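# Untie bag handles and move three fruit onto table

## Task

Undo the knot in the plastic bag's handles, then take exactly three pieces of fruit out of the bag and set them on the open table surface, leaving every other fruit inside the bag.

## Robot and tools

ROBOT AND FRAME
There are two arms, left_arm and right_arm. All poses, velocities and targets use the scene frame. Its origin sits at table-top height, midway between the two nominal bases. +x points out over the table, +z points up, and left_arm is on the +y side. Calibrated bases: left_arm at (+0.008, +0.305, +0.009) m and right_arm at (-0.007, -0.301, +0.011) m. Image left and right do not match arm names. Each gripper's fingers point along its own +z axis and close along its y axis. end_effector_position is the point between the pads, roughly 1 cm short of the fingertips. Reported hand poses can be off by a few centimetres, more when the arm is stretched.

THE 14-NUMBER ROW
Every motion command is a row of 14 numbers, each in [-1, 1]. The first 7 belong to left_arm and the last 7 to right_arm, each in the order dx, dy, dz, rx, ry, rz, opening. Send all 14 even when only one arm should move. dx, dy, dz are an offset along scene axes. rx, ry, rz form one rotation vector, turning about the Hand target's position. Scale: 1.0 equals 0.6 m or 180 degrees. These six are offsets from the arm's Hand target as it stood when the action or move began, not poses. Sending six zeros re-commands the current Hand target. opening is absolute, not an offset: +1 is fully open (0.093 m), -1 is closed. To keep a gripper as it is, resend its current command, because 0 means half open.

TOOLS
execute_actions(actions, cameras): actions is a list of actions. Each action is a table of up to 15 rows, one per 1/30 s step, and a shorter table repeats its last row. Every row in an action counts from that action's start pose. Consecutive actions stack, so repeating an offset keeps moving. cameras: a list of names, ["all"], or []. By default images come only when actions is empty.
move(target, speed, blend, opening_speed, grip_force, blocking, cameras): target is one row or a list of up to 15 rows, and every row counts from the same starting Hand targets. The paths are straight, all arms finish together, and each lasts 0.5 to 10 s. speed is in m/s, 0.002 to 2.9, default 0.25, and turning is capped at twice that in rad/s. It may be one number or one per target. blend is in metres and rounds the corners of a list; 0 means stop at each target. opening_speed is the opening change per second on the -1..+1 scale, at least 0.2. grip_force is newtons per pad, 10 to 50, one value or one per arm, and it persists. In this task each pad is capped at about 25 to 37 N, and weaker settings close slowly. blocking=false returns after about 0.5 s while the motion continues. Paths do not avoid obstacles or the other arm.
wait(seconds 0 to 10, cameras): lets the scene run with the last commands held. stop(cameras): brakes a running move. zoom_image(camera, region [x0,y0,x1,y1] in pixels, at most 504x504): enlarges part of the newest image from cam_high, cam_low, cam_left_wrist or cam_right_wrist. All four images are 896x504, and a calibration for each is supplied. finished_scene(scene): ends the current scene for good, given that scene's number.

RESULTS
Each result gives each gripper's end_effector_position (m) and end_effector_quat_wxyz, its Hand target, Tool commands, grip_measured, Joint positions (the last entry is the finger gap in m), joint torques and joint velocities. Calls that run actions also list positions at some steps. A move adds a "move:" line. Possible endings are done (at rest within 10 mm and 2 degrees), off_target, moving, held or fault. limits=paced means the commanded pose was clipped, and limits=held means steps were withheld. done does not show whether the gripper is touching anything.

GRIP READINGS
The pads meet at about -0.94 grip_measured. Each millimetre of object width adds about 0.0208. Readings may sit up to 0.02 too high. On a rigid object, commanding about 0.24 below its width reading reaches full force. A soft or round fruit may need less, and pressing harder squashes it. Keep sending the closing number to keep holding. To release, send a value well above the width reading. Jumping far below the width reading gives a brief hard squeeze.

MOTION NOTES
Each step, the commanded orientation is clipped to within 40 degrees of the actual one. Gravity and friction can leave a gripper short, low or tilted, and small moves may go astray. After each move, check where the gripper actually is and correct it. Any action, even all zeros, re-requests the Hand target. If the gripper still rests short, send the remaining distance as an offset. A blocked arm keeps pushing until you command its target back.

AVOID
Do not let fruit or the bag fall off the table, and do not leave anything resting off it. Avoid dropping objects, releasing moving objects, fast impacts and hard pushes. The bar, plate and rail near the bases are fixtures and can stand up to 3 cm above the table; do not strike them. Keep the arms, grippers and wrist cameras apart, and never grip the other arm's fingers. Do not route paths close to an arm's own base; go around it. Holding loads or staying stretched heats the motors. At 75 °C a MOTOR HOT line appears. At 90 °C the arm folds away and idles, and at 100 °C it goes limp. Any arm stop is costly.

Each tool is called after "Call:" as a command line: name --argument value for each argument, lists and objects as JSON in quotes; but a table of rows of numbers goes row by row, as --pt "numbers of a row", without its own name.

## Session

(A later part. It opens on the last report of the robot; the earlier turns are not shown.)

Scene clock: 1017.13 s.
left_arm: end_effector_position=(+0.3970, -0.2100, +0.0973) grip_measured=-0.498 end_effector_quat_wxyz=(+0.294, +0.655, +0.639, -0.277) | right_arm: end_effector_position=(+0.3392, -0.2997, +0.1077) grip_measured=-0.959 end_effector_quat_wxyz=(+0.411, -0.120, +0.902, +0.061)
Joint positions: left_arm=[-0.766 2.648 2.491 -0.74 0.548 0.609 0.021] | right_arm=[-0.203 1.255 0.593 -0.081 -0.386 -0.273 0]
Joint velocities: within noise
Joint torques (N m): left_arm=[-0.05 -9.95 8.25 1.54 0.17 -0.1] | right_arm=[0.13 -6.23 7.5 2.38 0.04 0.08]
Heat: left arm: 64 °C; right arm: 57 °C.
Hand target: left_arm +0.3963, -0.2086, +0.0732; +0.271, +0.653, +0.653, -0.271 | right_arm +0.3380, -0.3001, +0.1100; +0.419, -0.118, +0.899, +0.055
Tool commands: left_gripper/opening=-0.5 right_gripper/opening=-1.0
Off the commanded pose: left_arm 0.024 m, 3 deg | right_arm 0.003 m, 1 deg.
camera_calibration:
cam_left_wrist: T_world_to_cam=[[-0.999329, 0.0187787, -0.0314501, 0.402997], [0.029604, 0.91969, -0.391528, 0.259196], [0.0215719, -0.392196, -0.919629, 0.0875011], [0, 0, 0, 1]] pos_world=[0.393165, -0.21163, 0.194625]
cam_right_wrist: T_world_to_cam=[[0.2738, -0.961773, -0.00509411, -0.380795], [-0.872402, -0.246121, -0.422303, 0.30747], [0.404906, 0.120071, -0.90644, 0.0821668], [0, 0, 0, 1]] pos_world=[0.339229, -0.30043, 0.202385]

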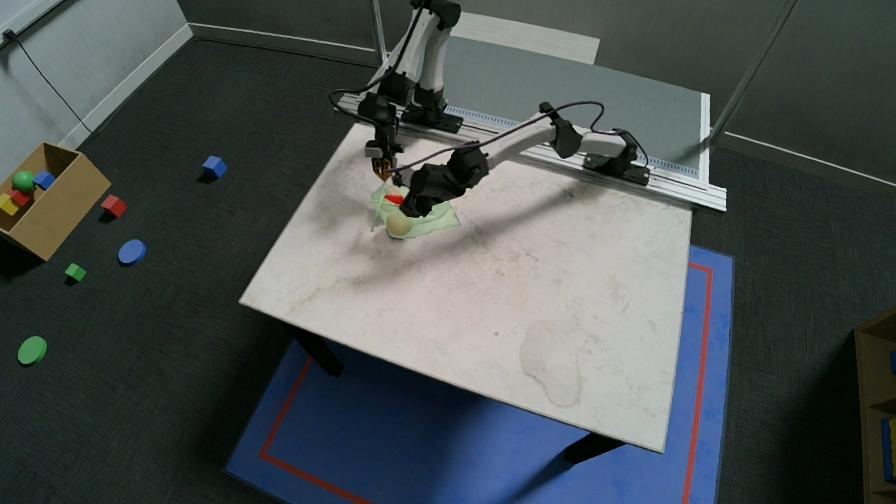

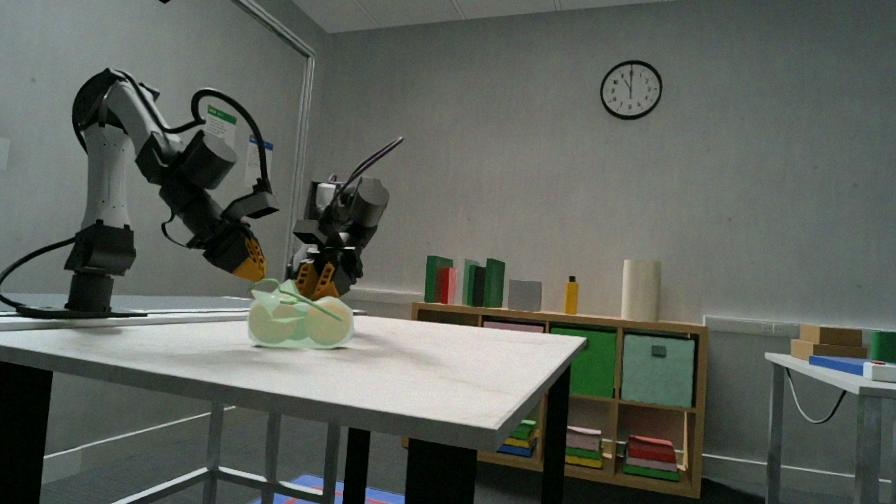

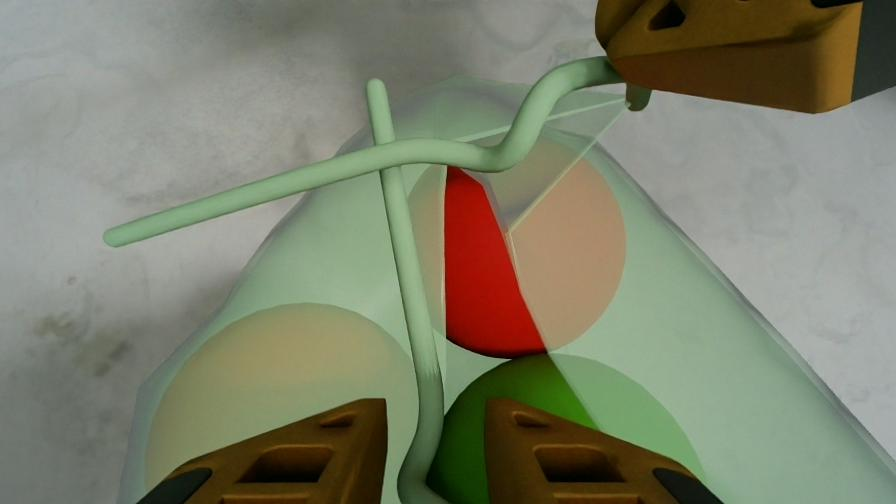

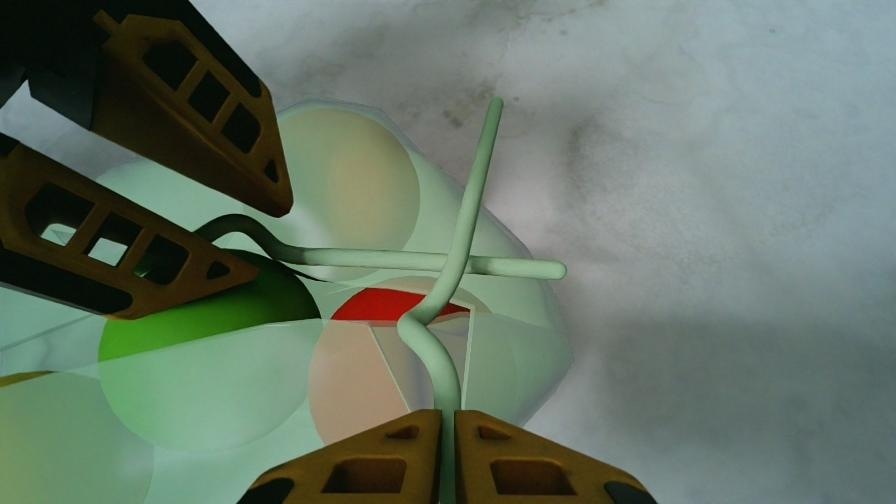

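Call:
move --target '[0,0,0.015,0,0,0,-1,0,0,0,0,0,0,-1]' --cameras '["cam_left_wrist","cam_right_wrist"]' --opening_speed 0.4

Scene clock: 1025.53 s.
left_arm: end_effector_position=(+0.3968, -0.2097, +0.0962) grip_measured=-0.979 end_effector_quat_wxyz=(+0.288, +0.655, +0.642, -0.277) | right_arm: end_effector_position=(+0.3393, -0.2998, +0.1077) grip_measured=-0.959 end_effector_quat_wxyz=(+0.411, -0.120, +0.902, +0.061)
Joint positions: left_arm=[-0.766 2.67 2.536 -0.778 0.548 0.609 0] | right_arm=[-0.203 1.255 0.593 -0.081 -0.386 -0.273 0]
Joint torques (N m): left_arm=[0.02 -10.78 8.96 1.45 0.21 -0.1] | right_arm=[0.05 -6.17 7.46 2.37 0.01 0.11]
Heat: left arm: 65 °C; right arm: 57 °C.
Hand target: left_arm +0.3962, -0.2085, +0.0820; +0.271, +0.653, +0.653, -0.271 | right_arm +0.3380, -0.3001, +0.1100; +0.419, -0.118, +0.899, +0.055
Off the commanded pose: left_arm 0.014 m, 2 deg | right_arm 0.003 m, 1 deg.
move: off_target (left_arm)
camera_calibration:
cam_left_wrist: T_world_to_cam=[[-0.999612, 0.0183657, -0.020952, 0.401694], [0.0249823, 0.923755, -0.382167, 0.260235], [0.0123358, -0.382542, -0.923856, 0.0928349], [0, 0, 0, 1]] pos_world=[0.393892, -0.212258, 0.193636]
cam_right_wrist: T_world_to_cam=[[0.273816, -0.961769, -0.00499611, -0.380819], [-0.872263, -0.246139, -0.422579, 0.307474], [0.405194, 0.120067, -0.906312, 0.0820419], [0, 0, 0, 1]] pos_world=[0.33923, -0.30043, 0.202385]
Images, in order (width x height): cam_left_wrist 896x504, cam_right_wrist 896x504.

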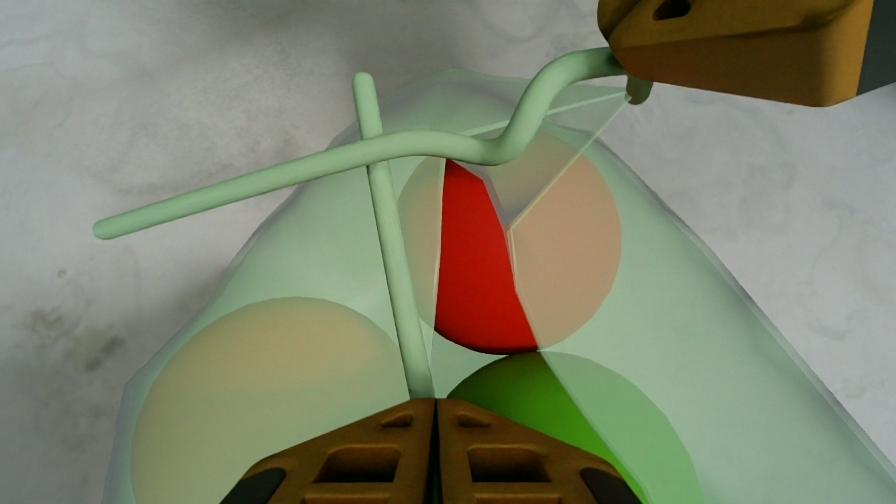

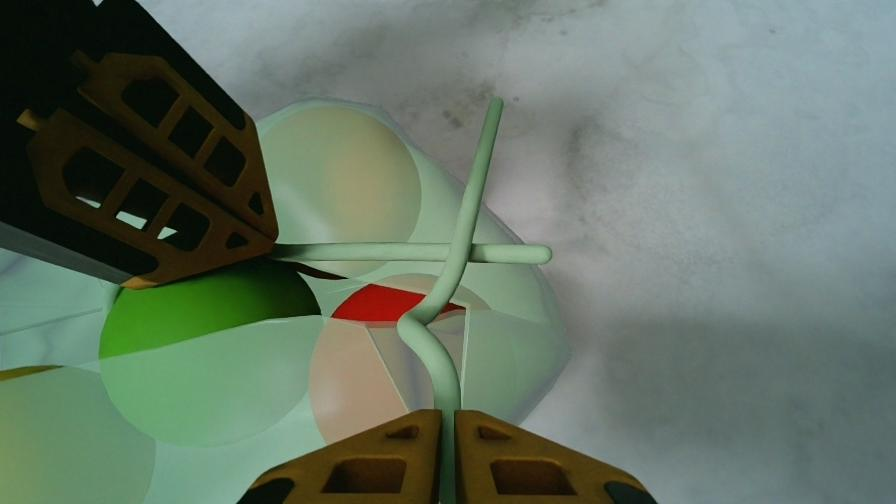

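Call:
move --target '[0,0.05,0.09,0,0,0,-1,0,0,0,0,0,0,-1]' --cameras '["cam_left_wrist","cam_right_wrist"]' --speed 0.04

Scene clock: 1040.13 s.
left_arm: end_effector_position=(+0.3952, -0.1814, +0.1085) grip_measured=-0.979 end_effector_quat_wxyz=(+0.254, +0.651, +0.662, -0.271) | right_arm: end_effector_position=(+0.3393, -0.2998, +0.1077) grip_measured=-0.959 end_effector_quat_wxyz=(+0.411, -0.120, +0.902, +0.061)
Joint positions: left_arm=[-0.735 2.622 2.536 -0.915 0.548 0.631 0] | right_arm=[-0.203 1.255 0.593 -0.081 -0.386 -0.273 0]
Joint torques (N m): left_arm=[0.83 -15.51 8.61 1.39 0.44 0.1] | right_arm=[0.05 -6.15 7.53 2.38 0 0.09]
Heat: left arm: 66 °C; right arm: 57 °C.
Hand target: left_arm +0.3962, -0.1786, +0.1361; +0.271, +0.653, +0.653, -0.271 | right_arm +0.3380, -0.3001, +0.1100; +0.419, -0.118, +0.899, +0.055
Off the commanded pose: left_arm 0.028 m, 2 deg | right_arm 0.003 m, 1 deg.
move: off_target (left_arm)
camera_calibration:
cam_left_wrist: T_world_to_cam=[[-0.9996, 0.00170226, 0.0282132, 0.391571], [-0.00756233, 0.945686, -0.324993, 0.249483], [-0.0272341, -0.325077, -0.945295, 0.143295], [0, 0, 0, 1]] pos_world=[0.397203, -0.190018, 0.205489]
cam_right_wrist: T_world_to_cam=[[0.273816, -0.961769, -0.00499611, -0.380819], [-0.872263, -0.246139, -0.422579, 0.307474], [0.405194, 0.120067, -0.906312, 0.0820419], [0, 0, 0, 1]] pos_world=[0.33923, -0.30043, 0.202385]
Images, in order (width x height): cam_left_wrist 896x504, cam_right_wrist 896x504.

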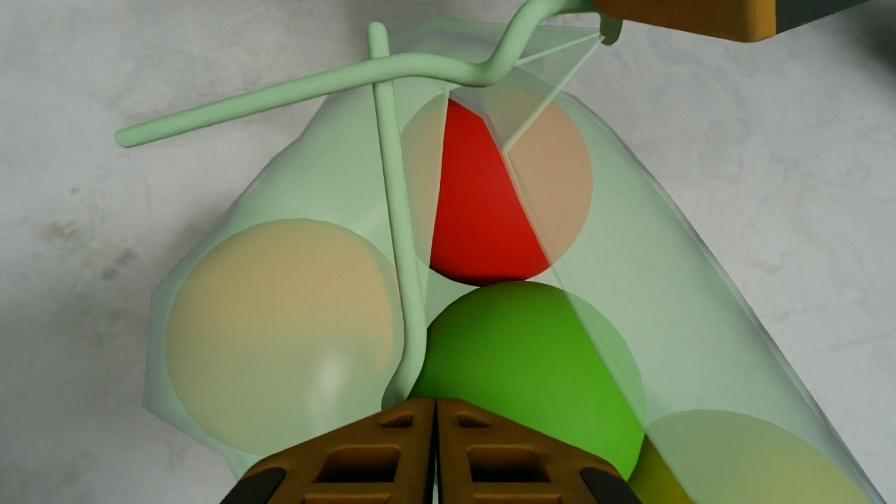

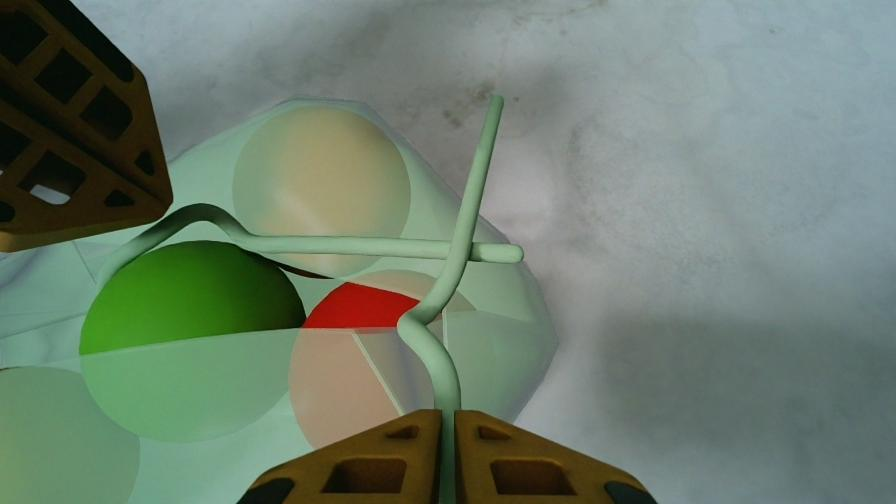

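Call:
move --pt "0 0 0 0 0 0 -0.4 0 0 0 0 0 0 -1" --pt "-0.0037 -0.0507 -0.12 0 0 0 -0.4 0 0 0 0 0 0 -1" --cameras '["cam_left_wrist","cam_right_wrist"]' --speed 0.06

Call:
zoom_image --camera "cam_right_wrist" --region '[80, 100, 360, 380]'

Scene clock: 1055.00 s.
left_arm: end_effector_position=(+0.3964, -0.2138, +0.0982) grip_measured=-0.402 end_effector_quat_wxyz=(+0.304, +0.655, +0.633, -0.278) | right_arm: end_effector_position=(+0.3393, -0.2998, +0.1077) grip_measured=-0.959 end_effector_quat_wxyz=(+0.411, -0.120, +0.902, +0.061)
Joint positions: left_arm=[-0.771 2.635 2.456 -0.695 0.548 0.606 0.026] | right_arm=[-0.203 1.255 0.593 -0.081 -0.386 -0.273 0]
Joint torques (N m): left_arm=[0.09 -9.98 6.12 1.57 0.16 -0.05] | right_arm=[0.14 -6.19 7.51 2.37 0 0.09]
Heat: left arm: 80 °C; right arm: 57 °C. Fold the left arm in close to its base, or ease its load, before you think long.
Hand target: left_arm +0.3939, -0.2090, +0.0640; +0.271, +0.653, +0.653, -0.271 | right_arm +0.3380, -0.3000, +0.1100; +0.419, -0.118, +0.899, +0.055
Off the commanded pose: left_arm 0.035 m, 4 deg | right_arm 0.003 m, 1 deg.
MOTOR HOT: joint 2 (shoulder) of the left arm reports 80 °C; the controller's stop level is 90 °C. To cool a motor, set the load down, stop pushing, or move to a pose that needs little force.
move: off_target (left_arm)
camera_calibration:
cam_left_wrist: T_world_to_cam=[[-0.998726, 0.0211198, -0.0458324, 0.404109], [0.0379562, 0.912892, -0.406432, 0.259779], [0.0332563, -0.407654, -0.912531, 0.078248], [0, 0, 0, 1]] pos_world=[0.391132, -0.213787, 0.195507]
cam_right_wrist: T_world_to_cam=[[0.273816, -0.961769, -0.00499611, -0.380819], [-0.872263, -0.246139, -0.422579, 0.307474], [0.405194, 0.120067, -0.906312, 0.0820419], [0, 0, 0, 1]] pos_world=[0.33923, -0.30043, 0.202385]
Images, in order (width x height): cam_left_wrist 896x504, cam_right_wrist 896x504.

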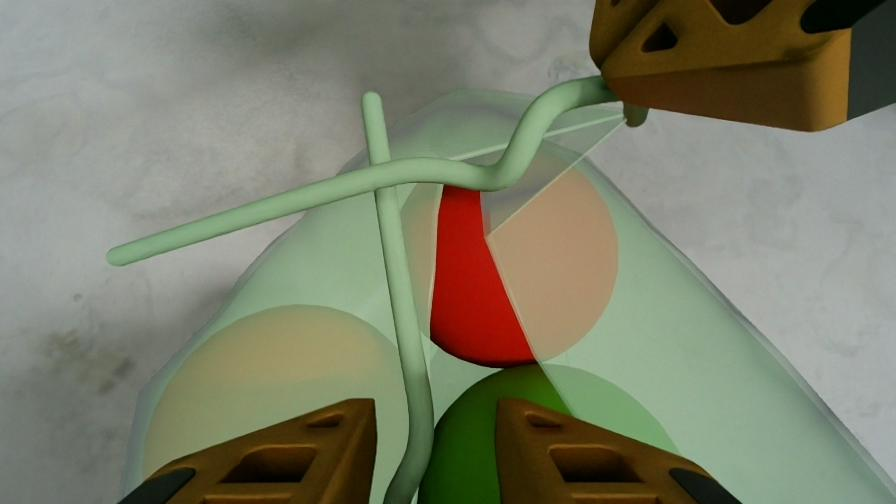

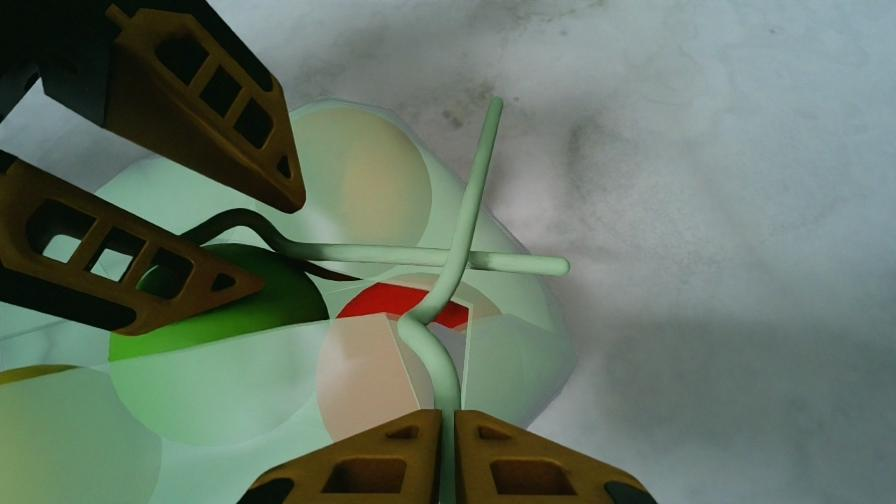

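Scaled by 1.800 from the camera's 896x504 image, which has a finer 1280x720 frame.

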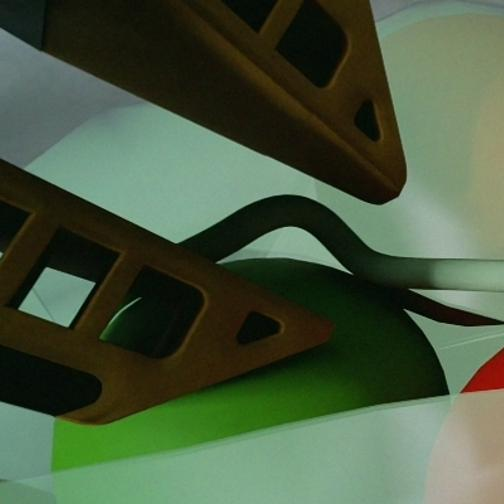

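Call:
move --pt "-0.04 0.1 0.2 0 0 0 1 0 0 0 0 0 0 -1" --pt "-0.0667 0.6 0.2 0 0 0.3 1 0 0 0 0 0 0 -1" --blend '[0.05,0]' --speed 0.3 --cameras '["cam_right_wrist","cam_high"]'

Scene clock: 1066.97 s.
left_arm: end_effector_position=(+0.3561, +0.1467, +0.1858) grip_measured=+1.000 end_effector_quat_wxyz=(+0.365, +0.293, +0.875, -0.123) | right_arm: end_effector_position=(+0.3397, -0.2998, +0.1082) grip_measured=-0.959 end_effector_quat_wxyz=(+0.412, -0.121, +0.901, +0.061)
Joint positions: left_arm=[-0.297 1.368 1.029 -0.472 0.242 0.228 0.093] | right_arm=[-0.203 1.255 0.593 -0.078 -0.386 -0.273 0]
Joint torques (N m): left_arm=[0.65 -6.13 6.12 1.95 0.07 -0.13] | right_arm=[0.25 -6.13 7.5 2.34 0.03 0.1]
Heat: left arm: 76 °C; right arm: 57 °C. Fold the left arm in close to its base, or ease its load, before you think long.
Hand target: left_arm +0.3538, +0.1510, +0.1840; +0.364, +0.285, +0.879, -0.118 | right_arm +0.3380, -0.3000, +0.1100; +0.419, -0.118, +0.899, +0.055
Off the commanded pose: left_arm 0.005 m, 1 deg | right_arm 0.002 m, 1 deg.
MOTOR HOT: still on. Joint 2 (shoulder) of the left arm reports 76 °C.
move: done
camera_calibration:
cam_right_wrist: T_world_to_cam=[[0.273879, -0.961757, -0.00371553, -0.381151], [-0.871126, -0.24643, -0.424749, 0.307829], [0.40759, 0.119567, -0.905303, 0.0812433], [0, 0, 0, 1]] pos_world=[0.339433, -0.30043, 0.202884]
Images, in order (width x height): cam_high 896x504, cam_right_wrist 896x504.

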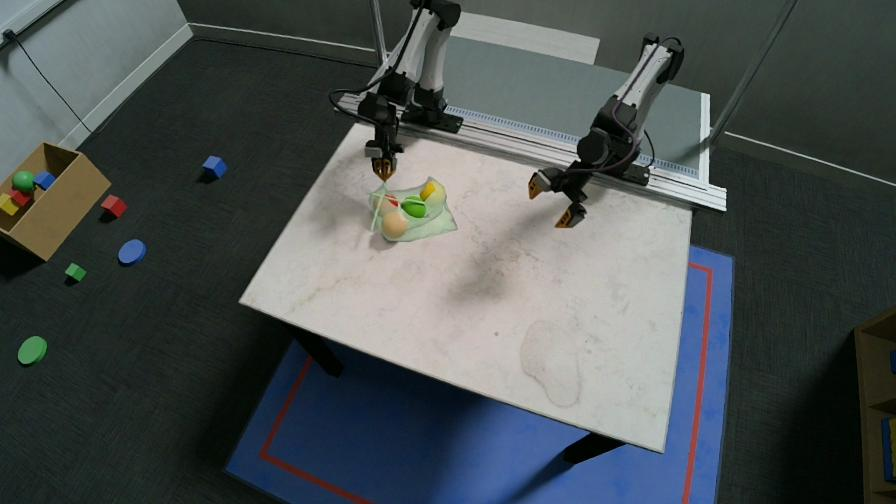

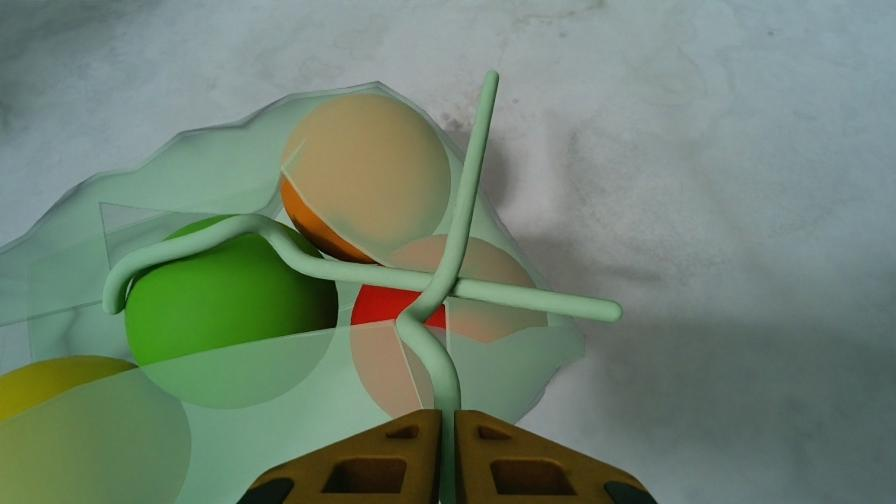

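Call:
wait --seconds 5

Scene clock: 1095.53 s.
left_arm: end_effector_position=(+0.3562, +0.1467, +0.1858) grip_measured=+1.000 end_effector_quat_wxyz=(+0.365, +0.293, +0.875, -0.123) | right_arm: end_effector_position=(+0.3397, -0.2998, +0.1082) grip_measured=-0.959 end_effector_quat_wxyz=(+0.412, -0.121, +0.901, +0.061)
Joint positions: left_arm=[-0.297 1.368 1.029 -0.472 0.241 0.228 0.093] | right_arm=[-0.203 1.255 0.593 -0.078 -0.386 -0.273 0]
Joint torques (N m): left_arm=[0.57 -6.15 6.15 1.96 0.02 -0.13] | right_arm=[0.18 -6.11 7.42 2.37 -0.01 0.07]
Heat: left arm: 62 °C; right arm: 56 °C.
Hand target: left_arm +0.3538, +0.1511, +0.1840; +0.364, +0.285, +0.879, -0.118 | right_arm +0.3380, -0.3000, +0.1100; +0.419, -0.118, +0.899, +0.055
Tool commands: left_gripper/opening=+1.0 right_gripper/opening=-1.0
Off the commanded pose: left_arm 0.005 m, 1 deg | right_arm 0.002 m, 1 deg.
MOTOR HOT: cleared for the motors of the left arm.
wait: 5.00 s; at rest from the start

Call:
move --target '[0.0687,-0.5683,-0.0567,0,0,-0.25,-0.4,0,0,0,0,0,0,-1]' --speed 0.2 --cameras '["cam_left_wrist","cam_right_wrist"]'

Scene clock: 1112.33 s.
left_arm: end_effector_position=(+0.3951, -0.1904, +0.1600) grip_measured=-0.398 end_effector_quat_wxyz=(+0.304, +0.596, +0.701, -0.248) | right_arm: end_effector_position=(+0.3397, -0.2998, +0.1082) grip_measured=-0.959 end_effector_quat_wxyz=(+0.412, -0.121, +0.901, +0.061)
Joint positions: left_arm=[-0.774 2.477 2.424 -0.801 0.426 0.449 0.026] | right_arm=[-0.203 1.255 0.593 -0.078 -0.386 -0.273 0]
Joint torques (N m): left_arm=[0.47 -10.32 9.09 1.61 0.34 0.05] | right_arm=[0.12 -6.22 7.5 2.3 -0.01 0.08]
Heat: left arm: 59 °C; right arm: 56 °C.
Hand target: left_arm +0.3950, -0.1900, +0.1502; +0.292, +0.600, +0.703, -0.249 | right_arm +0.3380, -0.3000, +0.1100; +0.419, -0.118, +0.899, +0.055
Off the commanded pose: left_arm 0.010 m, 2 deg | right_arm 0.002 m, 1 deg.
move: done
camera_calibration:
cam_left_wrist: T_world_to_cam=[[-0.987085, -0.159576, -0.0140685, 0.361065], [-0.143215, 0.918397, -0.368831, 0.330172], [0.0717772, -0.362053, -0.92939, 0.140407], [0, 0, 0, 1]] pos_world=[0.393609, -0.194777, 0.257351]
cam_right_wrist: T_world_to_cam=[[0.273879, -0.961757, -0.00371553, -0.381151], [-0.871126, -0.24643, -0.424749, 0.307829], [0.40759, 0.119567, -0.905303, 0.0812433], [0, 0, 0, 1]] pos_world=[0.339433, -0.30043, 0.202884]
Images, in order (width x height): cam_left_wrist 896x504, cam_right_wrist 896x504.

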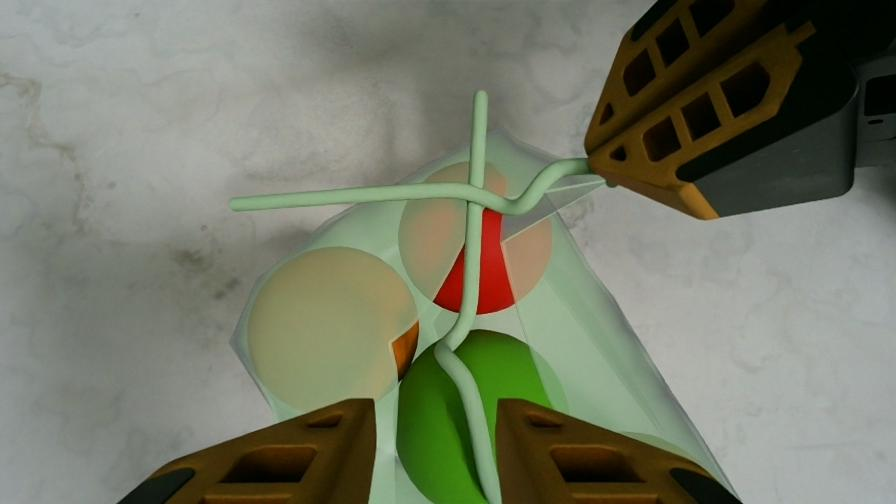

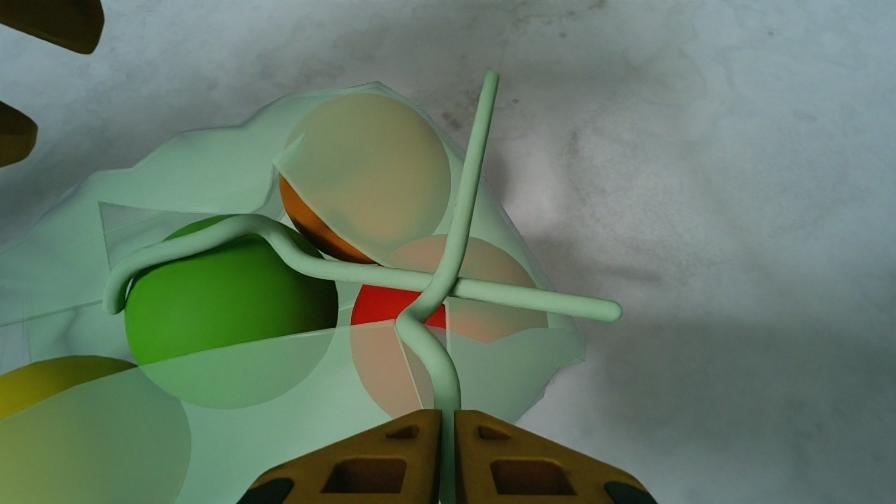

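Call:
move --target '[-0.005,-0.0642,-0.115,0,0,0,-0.45,0,0,0,0,0,0,-1]' --speed 0.08 --cameras '["cam_left_wrist","cam_right_wrist"]'

Call:
zoom_image --camera "cam_right_wrist" --region '[80, 100, 480, 380]'

Scene clock: 1128.23 s.
left_arm: end_effector_position=(+0.3885, -0.2291, +0.0947) grip_measured=-0.448 end_effector_quat_wxyz=(+0.300, +0.604, +0.693, -0.256) | right_arm: end_effector_position=(+0.3397, -0.2998, +0.1082) grip_measured=-0.959 end_effector_quat_wxyz=(+0.412, -0.121, +0.901, +0.061)
Joint positions: left_arm=[-0.826 2.621 2.431 -0.654 0.417 0.424 0.024] | right_arm=[-0.203 1.255 0.593 -0.078 -0.386 -0.273 0]
Joint torques (N m): left_arm=[0.29 -10.71 8.73 1.78 0.11 -0.12] | right_arm=[0.12 -6.08 7.47 2.37 0.03 0.08]
Heat: left arm: 63 °C; right arm: 56 °C.
Hand target: left_arm +0.3920, -0.2285, +0.0811; +0.292, +0.600, +0.703, -0.249 | right_arm +0.3380, -0.3000, +0.1100; +0.419, -0.118, +0.899, +0.055
Off the commanded pose: left_arm 0.014 m, 2 deg | right_arm 0.002 m, 1 deg.
move: off_target (left_arm)
camera_calibration:
cam_left_wrist: T_world_to_cam=[[-0.991356, -0.131023, -0.00680327, 0.354992], [-0.119073, 0.92029, -0.372678, 0.332113], [0.0550902, -0.368646, -0.927936, 0.070973], [0, 0, 0, 1]] pos_world=[0.387559, -0.232964, 0.192045]
cam_right_wrist: T_world_to_cam=[[0.273879, -0.961757, -0.00371553, -0.381151], [-0.871126, -0.24643, -0.424749, 0.307829], [0.40759, 0.119567, -0.905303, 0.0812433], [0, 0, 0, 1]] pos_world=[0.339433, -0.30043, 0.202884]
Images, in order (width x height): cam_left_wrist 896x504, cam_right_wrist 896x504.

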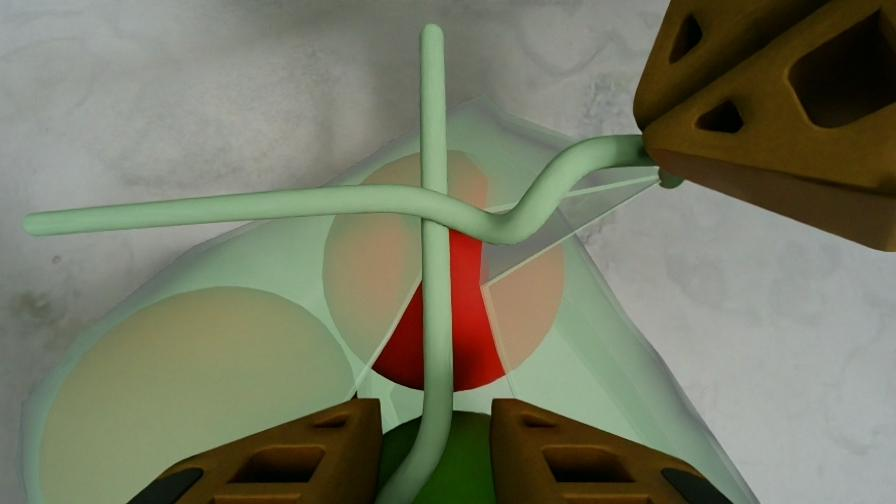

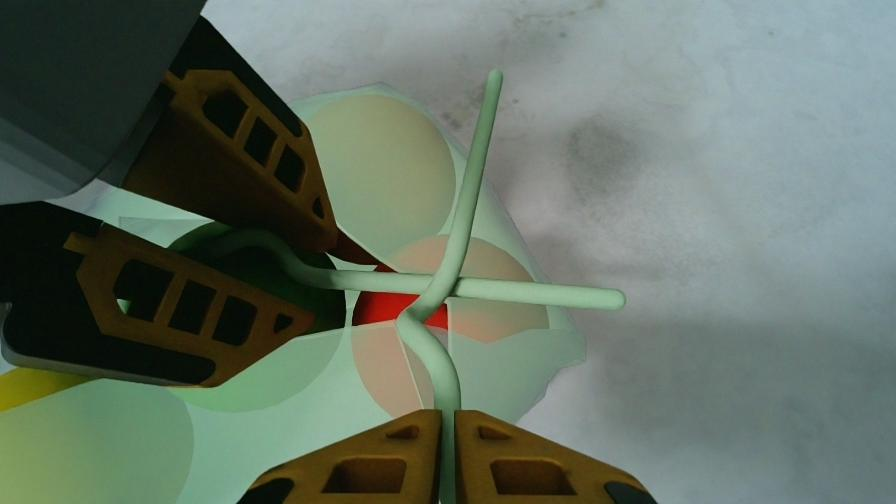

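Scaled by 1.260 from the camera's 896x504 image, which has a finer 1280x720 frame.

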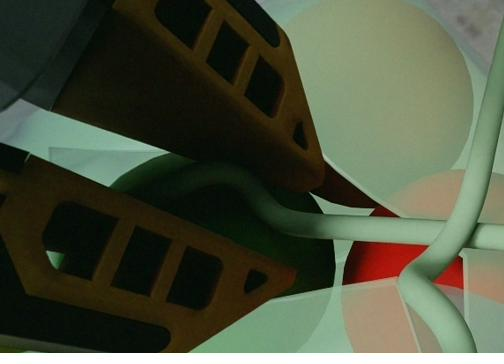

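Call:
move --target '[0,0,0.01,0,0,0,-1,0,0,0,0,0,0,-1]' --opening_speed 0.4 --cameras '["cam_left_wrist","cam_right_wrist"]'

Scene clock: 1136.10 s.
left_arm: end_effector_position=(+0.3901, -0.2301, +0.0985) grip_measured=-0.897 end_effector_quat_wxyz=(+0.303, +0.603, +0.692, -0.255) | right_arm: end_effector_position=(+0.3397, -0.2998, +0.1082) grip_measured=-0.959 end_effector_quat_wxyz=(+0.412, -0.121, +0.901, +0.061)
Joint positions: left_arm=[-0.826 2.627 2.452 -0.663 0.413 0.423 0.002] | right_arm=[-0.203 1.255 0.593 -0.078 -0.386 -0.273 0]
Joint torques (N m): left_arm=[0.29 -10.92 9.32 1.65 0.12 -0.11] | right_arm=[0.24 -6.13 7.49 2.33 0 0.04]
Heat: left arm: 66 °C; right arm: 56 °C.
Hand target: left_arm +0.3921, -0.2285, +0.0871; +0.292, +0.600, +0.702, -0.249 | right_arm +0.3380, -0.3000, +0.1100; +0.419, -0.118, +0.899, +0.055
Off the commanded pose: left_arm 0.012 m, 2 deg | right_arm 0.002 m, 1 deg.
move: off_target (left_arm)
camera_calibration:
cam_left_wrist: T_world_to_cam=[[-0.990971, -0.133471, -0.0127128, 0.356237], [-0.118886, 0.918581, -0.376928, 0.334665], [0.0619866, -0.372013, -0.926155, 0.0704711], [0, 0, 0, 1]] pos_world=[0.38844, -0.233654, 0.195941]
cam_right_wrist: T_world_to_cam=[[0.273879, -0.961757, -0.00371553, -0.381151], [-0.871126, -0.24643, -0.424749, 0.307829], [0.40759, 0.119567, -0.905303, 0.0812433], [0, 0, 0, 1]] pos_world=[0.339433, -0.30043, 0.202884]
Images, in order (width x height): cam_left_wrist 896x504, cam_right_wrist 896x504.

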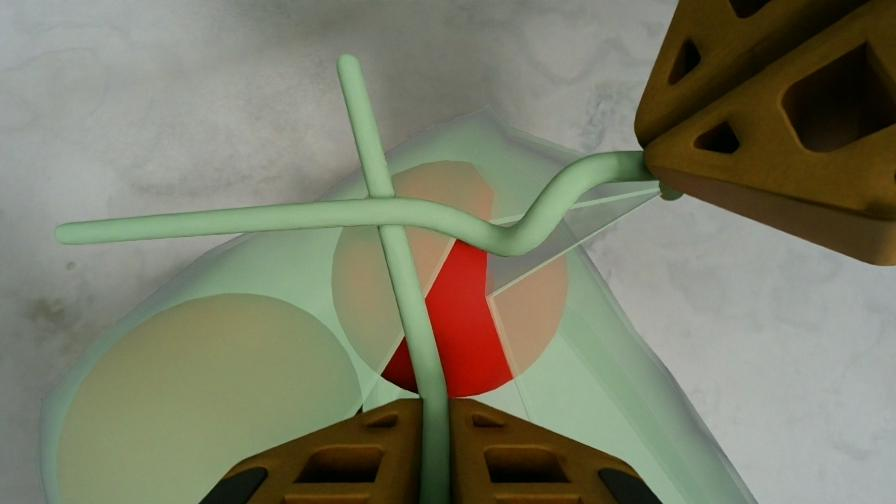

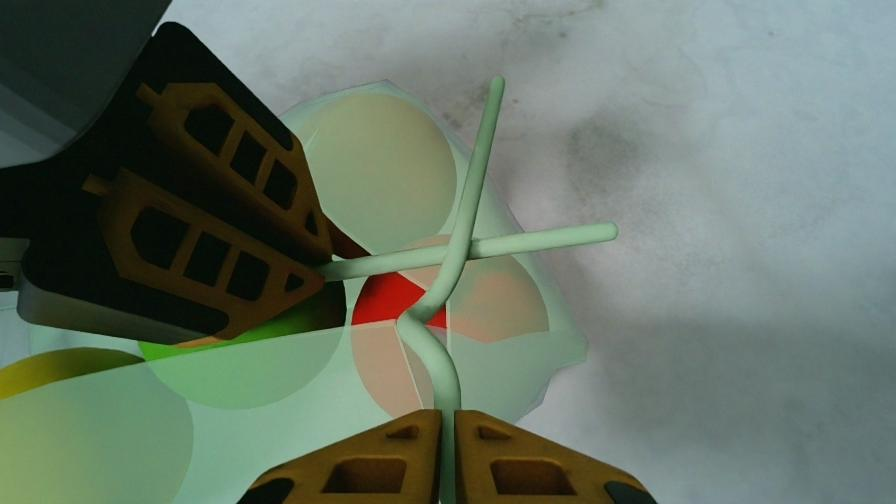

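Call:
move --pt "0 0.08 0.09 0 0 0 -1 0 0 0 0 0 0 -1" --pt "-0.02 0.28 0.09 0 0 0.05 -1 0 0 0 0 0 0 -1" --blend '[0.03,0]' --speed 0.08 --cameras '["all"]'

Call:
zoom_image --camera "cam_high" --region '[360, 140, 480, 260]'

Call:
zoom_image --camera "cam_low" --region '[220, 220, 400, 360]'

Scene clock: 1149.73 s.
left_arm: end_effector_position=(+0.3813, -0.0640, +0.1318) grip_measured=-0.897 end_effector_quat_wxyz=(+0.301, +0.543, +0.751, -0.225) | right_arm: end_effector_position=(+0.3397, -0.2998, +0.1082) grip_measured=-0.959 end_effector_quat_wxyz=(+0.412, -0.121, +0.901, +0.061)
Joint positions: left_arm=[-0.624 2.012 1.567 -0.456 0.428 0.452 0.002] | right_arm=[-0.203 1.255 0.593 -0.078 -0.386 -0.273 0]
Joint torques (N m): left_arm=[0.79 -11.82 5.93 1.79 0.32 0.03] | right_arm=[0.1 -6.15 7.45 2.34 0.02 0.08]
Heat: left arm: 69 °C; right arm: 56 °C.
Hand target: left_arm +0.3800, -0.0605, +0.1413; +0.310, +0.543, +0.747, -0.225 | right_arm +0.3380, -0.3000, +0.1100; +0.419, -0.118, +0.899, +0.055
Off the commanded pose: left_arm 0.010 m, 1 deg | right_arm 0.002 m, 1 deg.
move: done
camera_calibration:
cam_left_wrist: T_world_to_cam=[[-0.953041, -0.302637, 0.0111447, 0.341821], [-0.288727, 0.896901, -0.334969, 0.251378], [0.0913786, -0.322457, -0.942163, 0.15771], [0, 0, 0, 1]] pos_world=[0.383938, -0.071159, 0.228983]
cam_right_wrist: T_world_to_cam=[[0.273879, -0.961757, -0.00371553, -0.381151], [-0.871126, -0.24643, -0.424749, 0.307829], [0.40759, 0.119567, -0.905303, 0.0812433], [0, 0, 0, 1]] pos_world=[0.339433, -0.30043, 0.202884]

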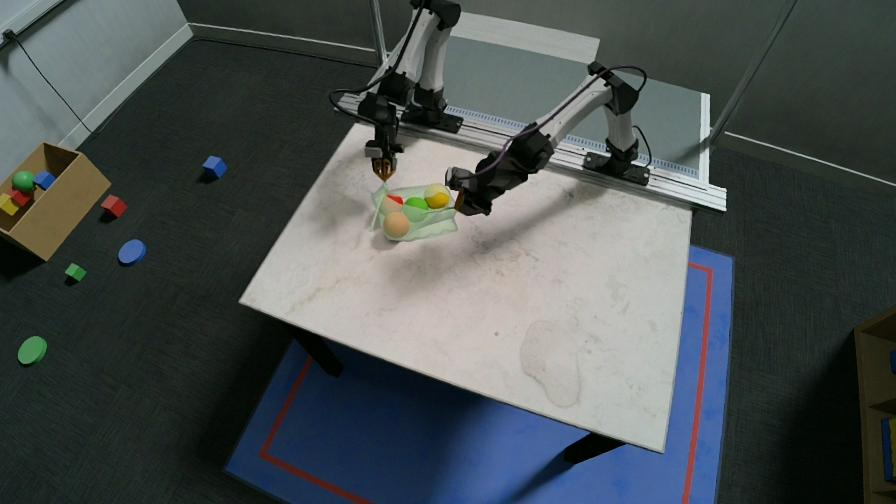

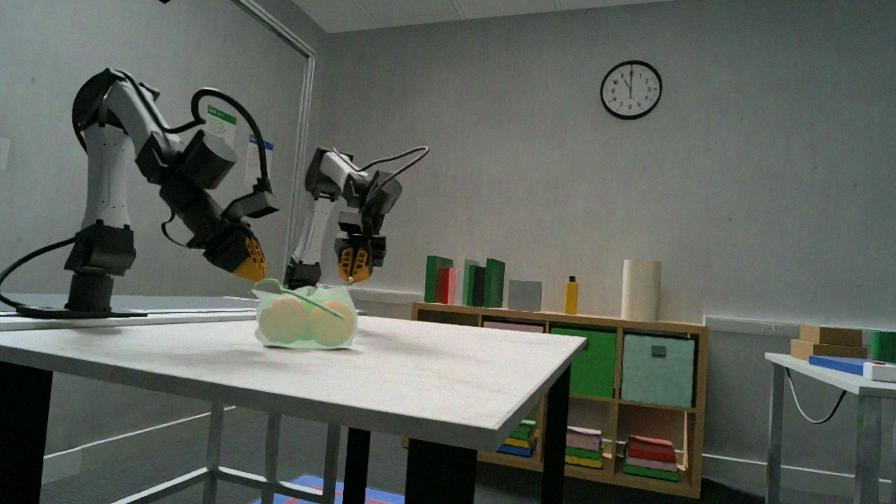

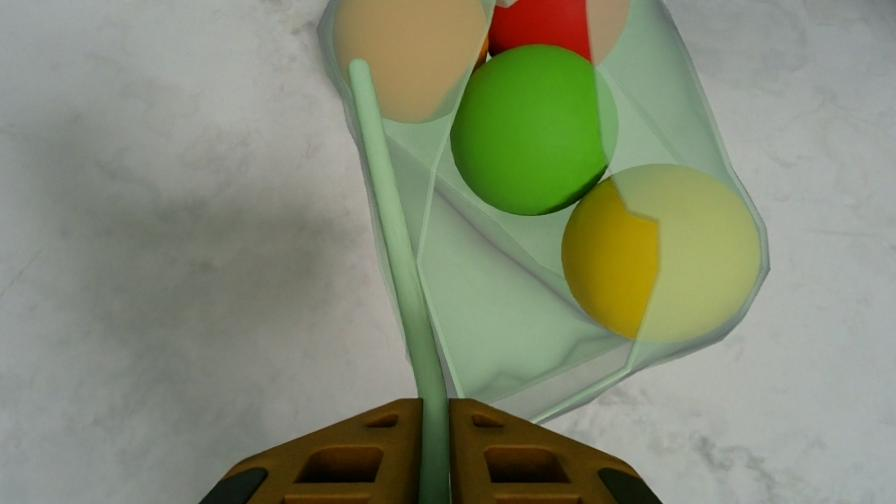

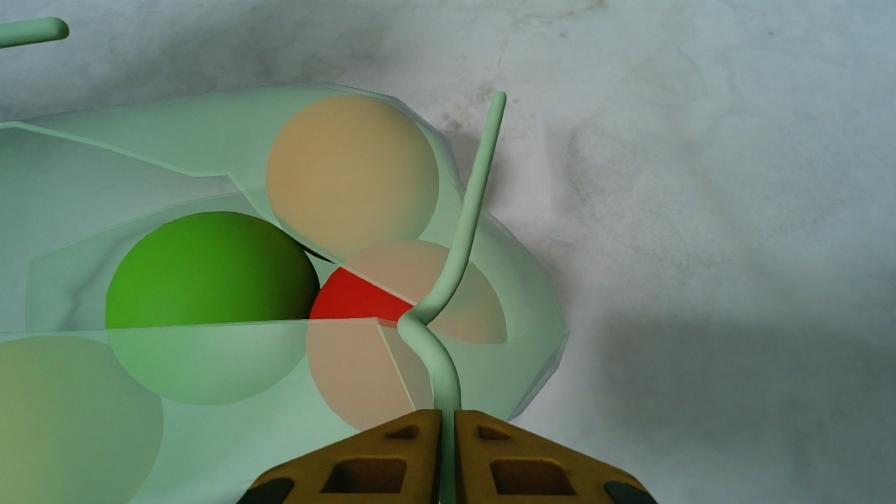

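Scaled by 4.200 from the camera's 896x504 image, which has a finer 1280x720 frame.

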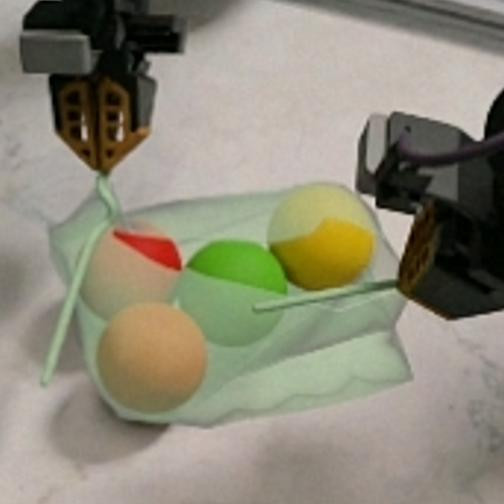

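Scaled by 2.800 from the camera's 896x504 image, which has a finer 1280x720 frame.

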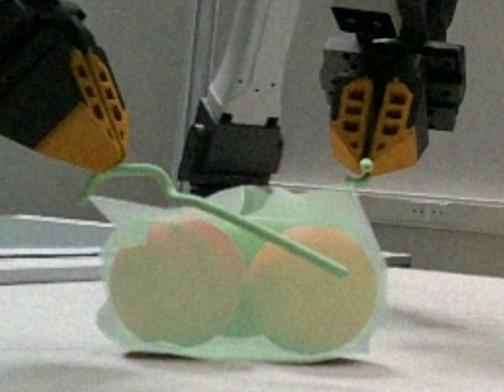

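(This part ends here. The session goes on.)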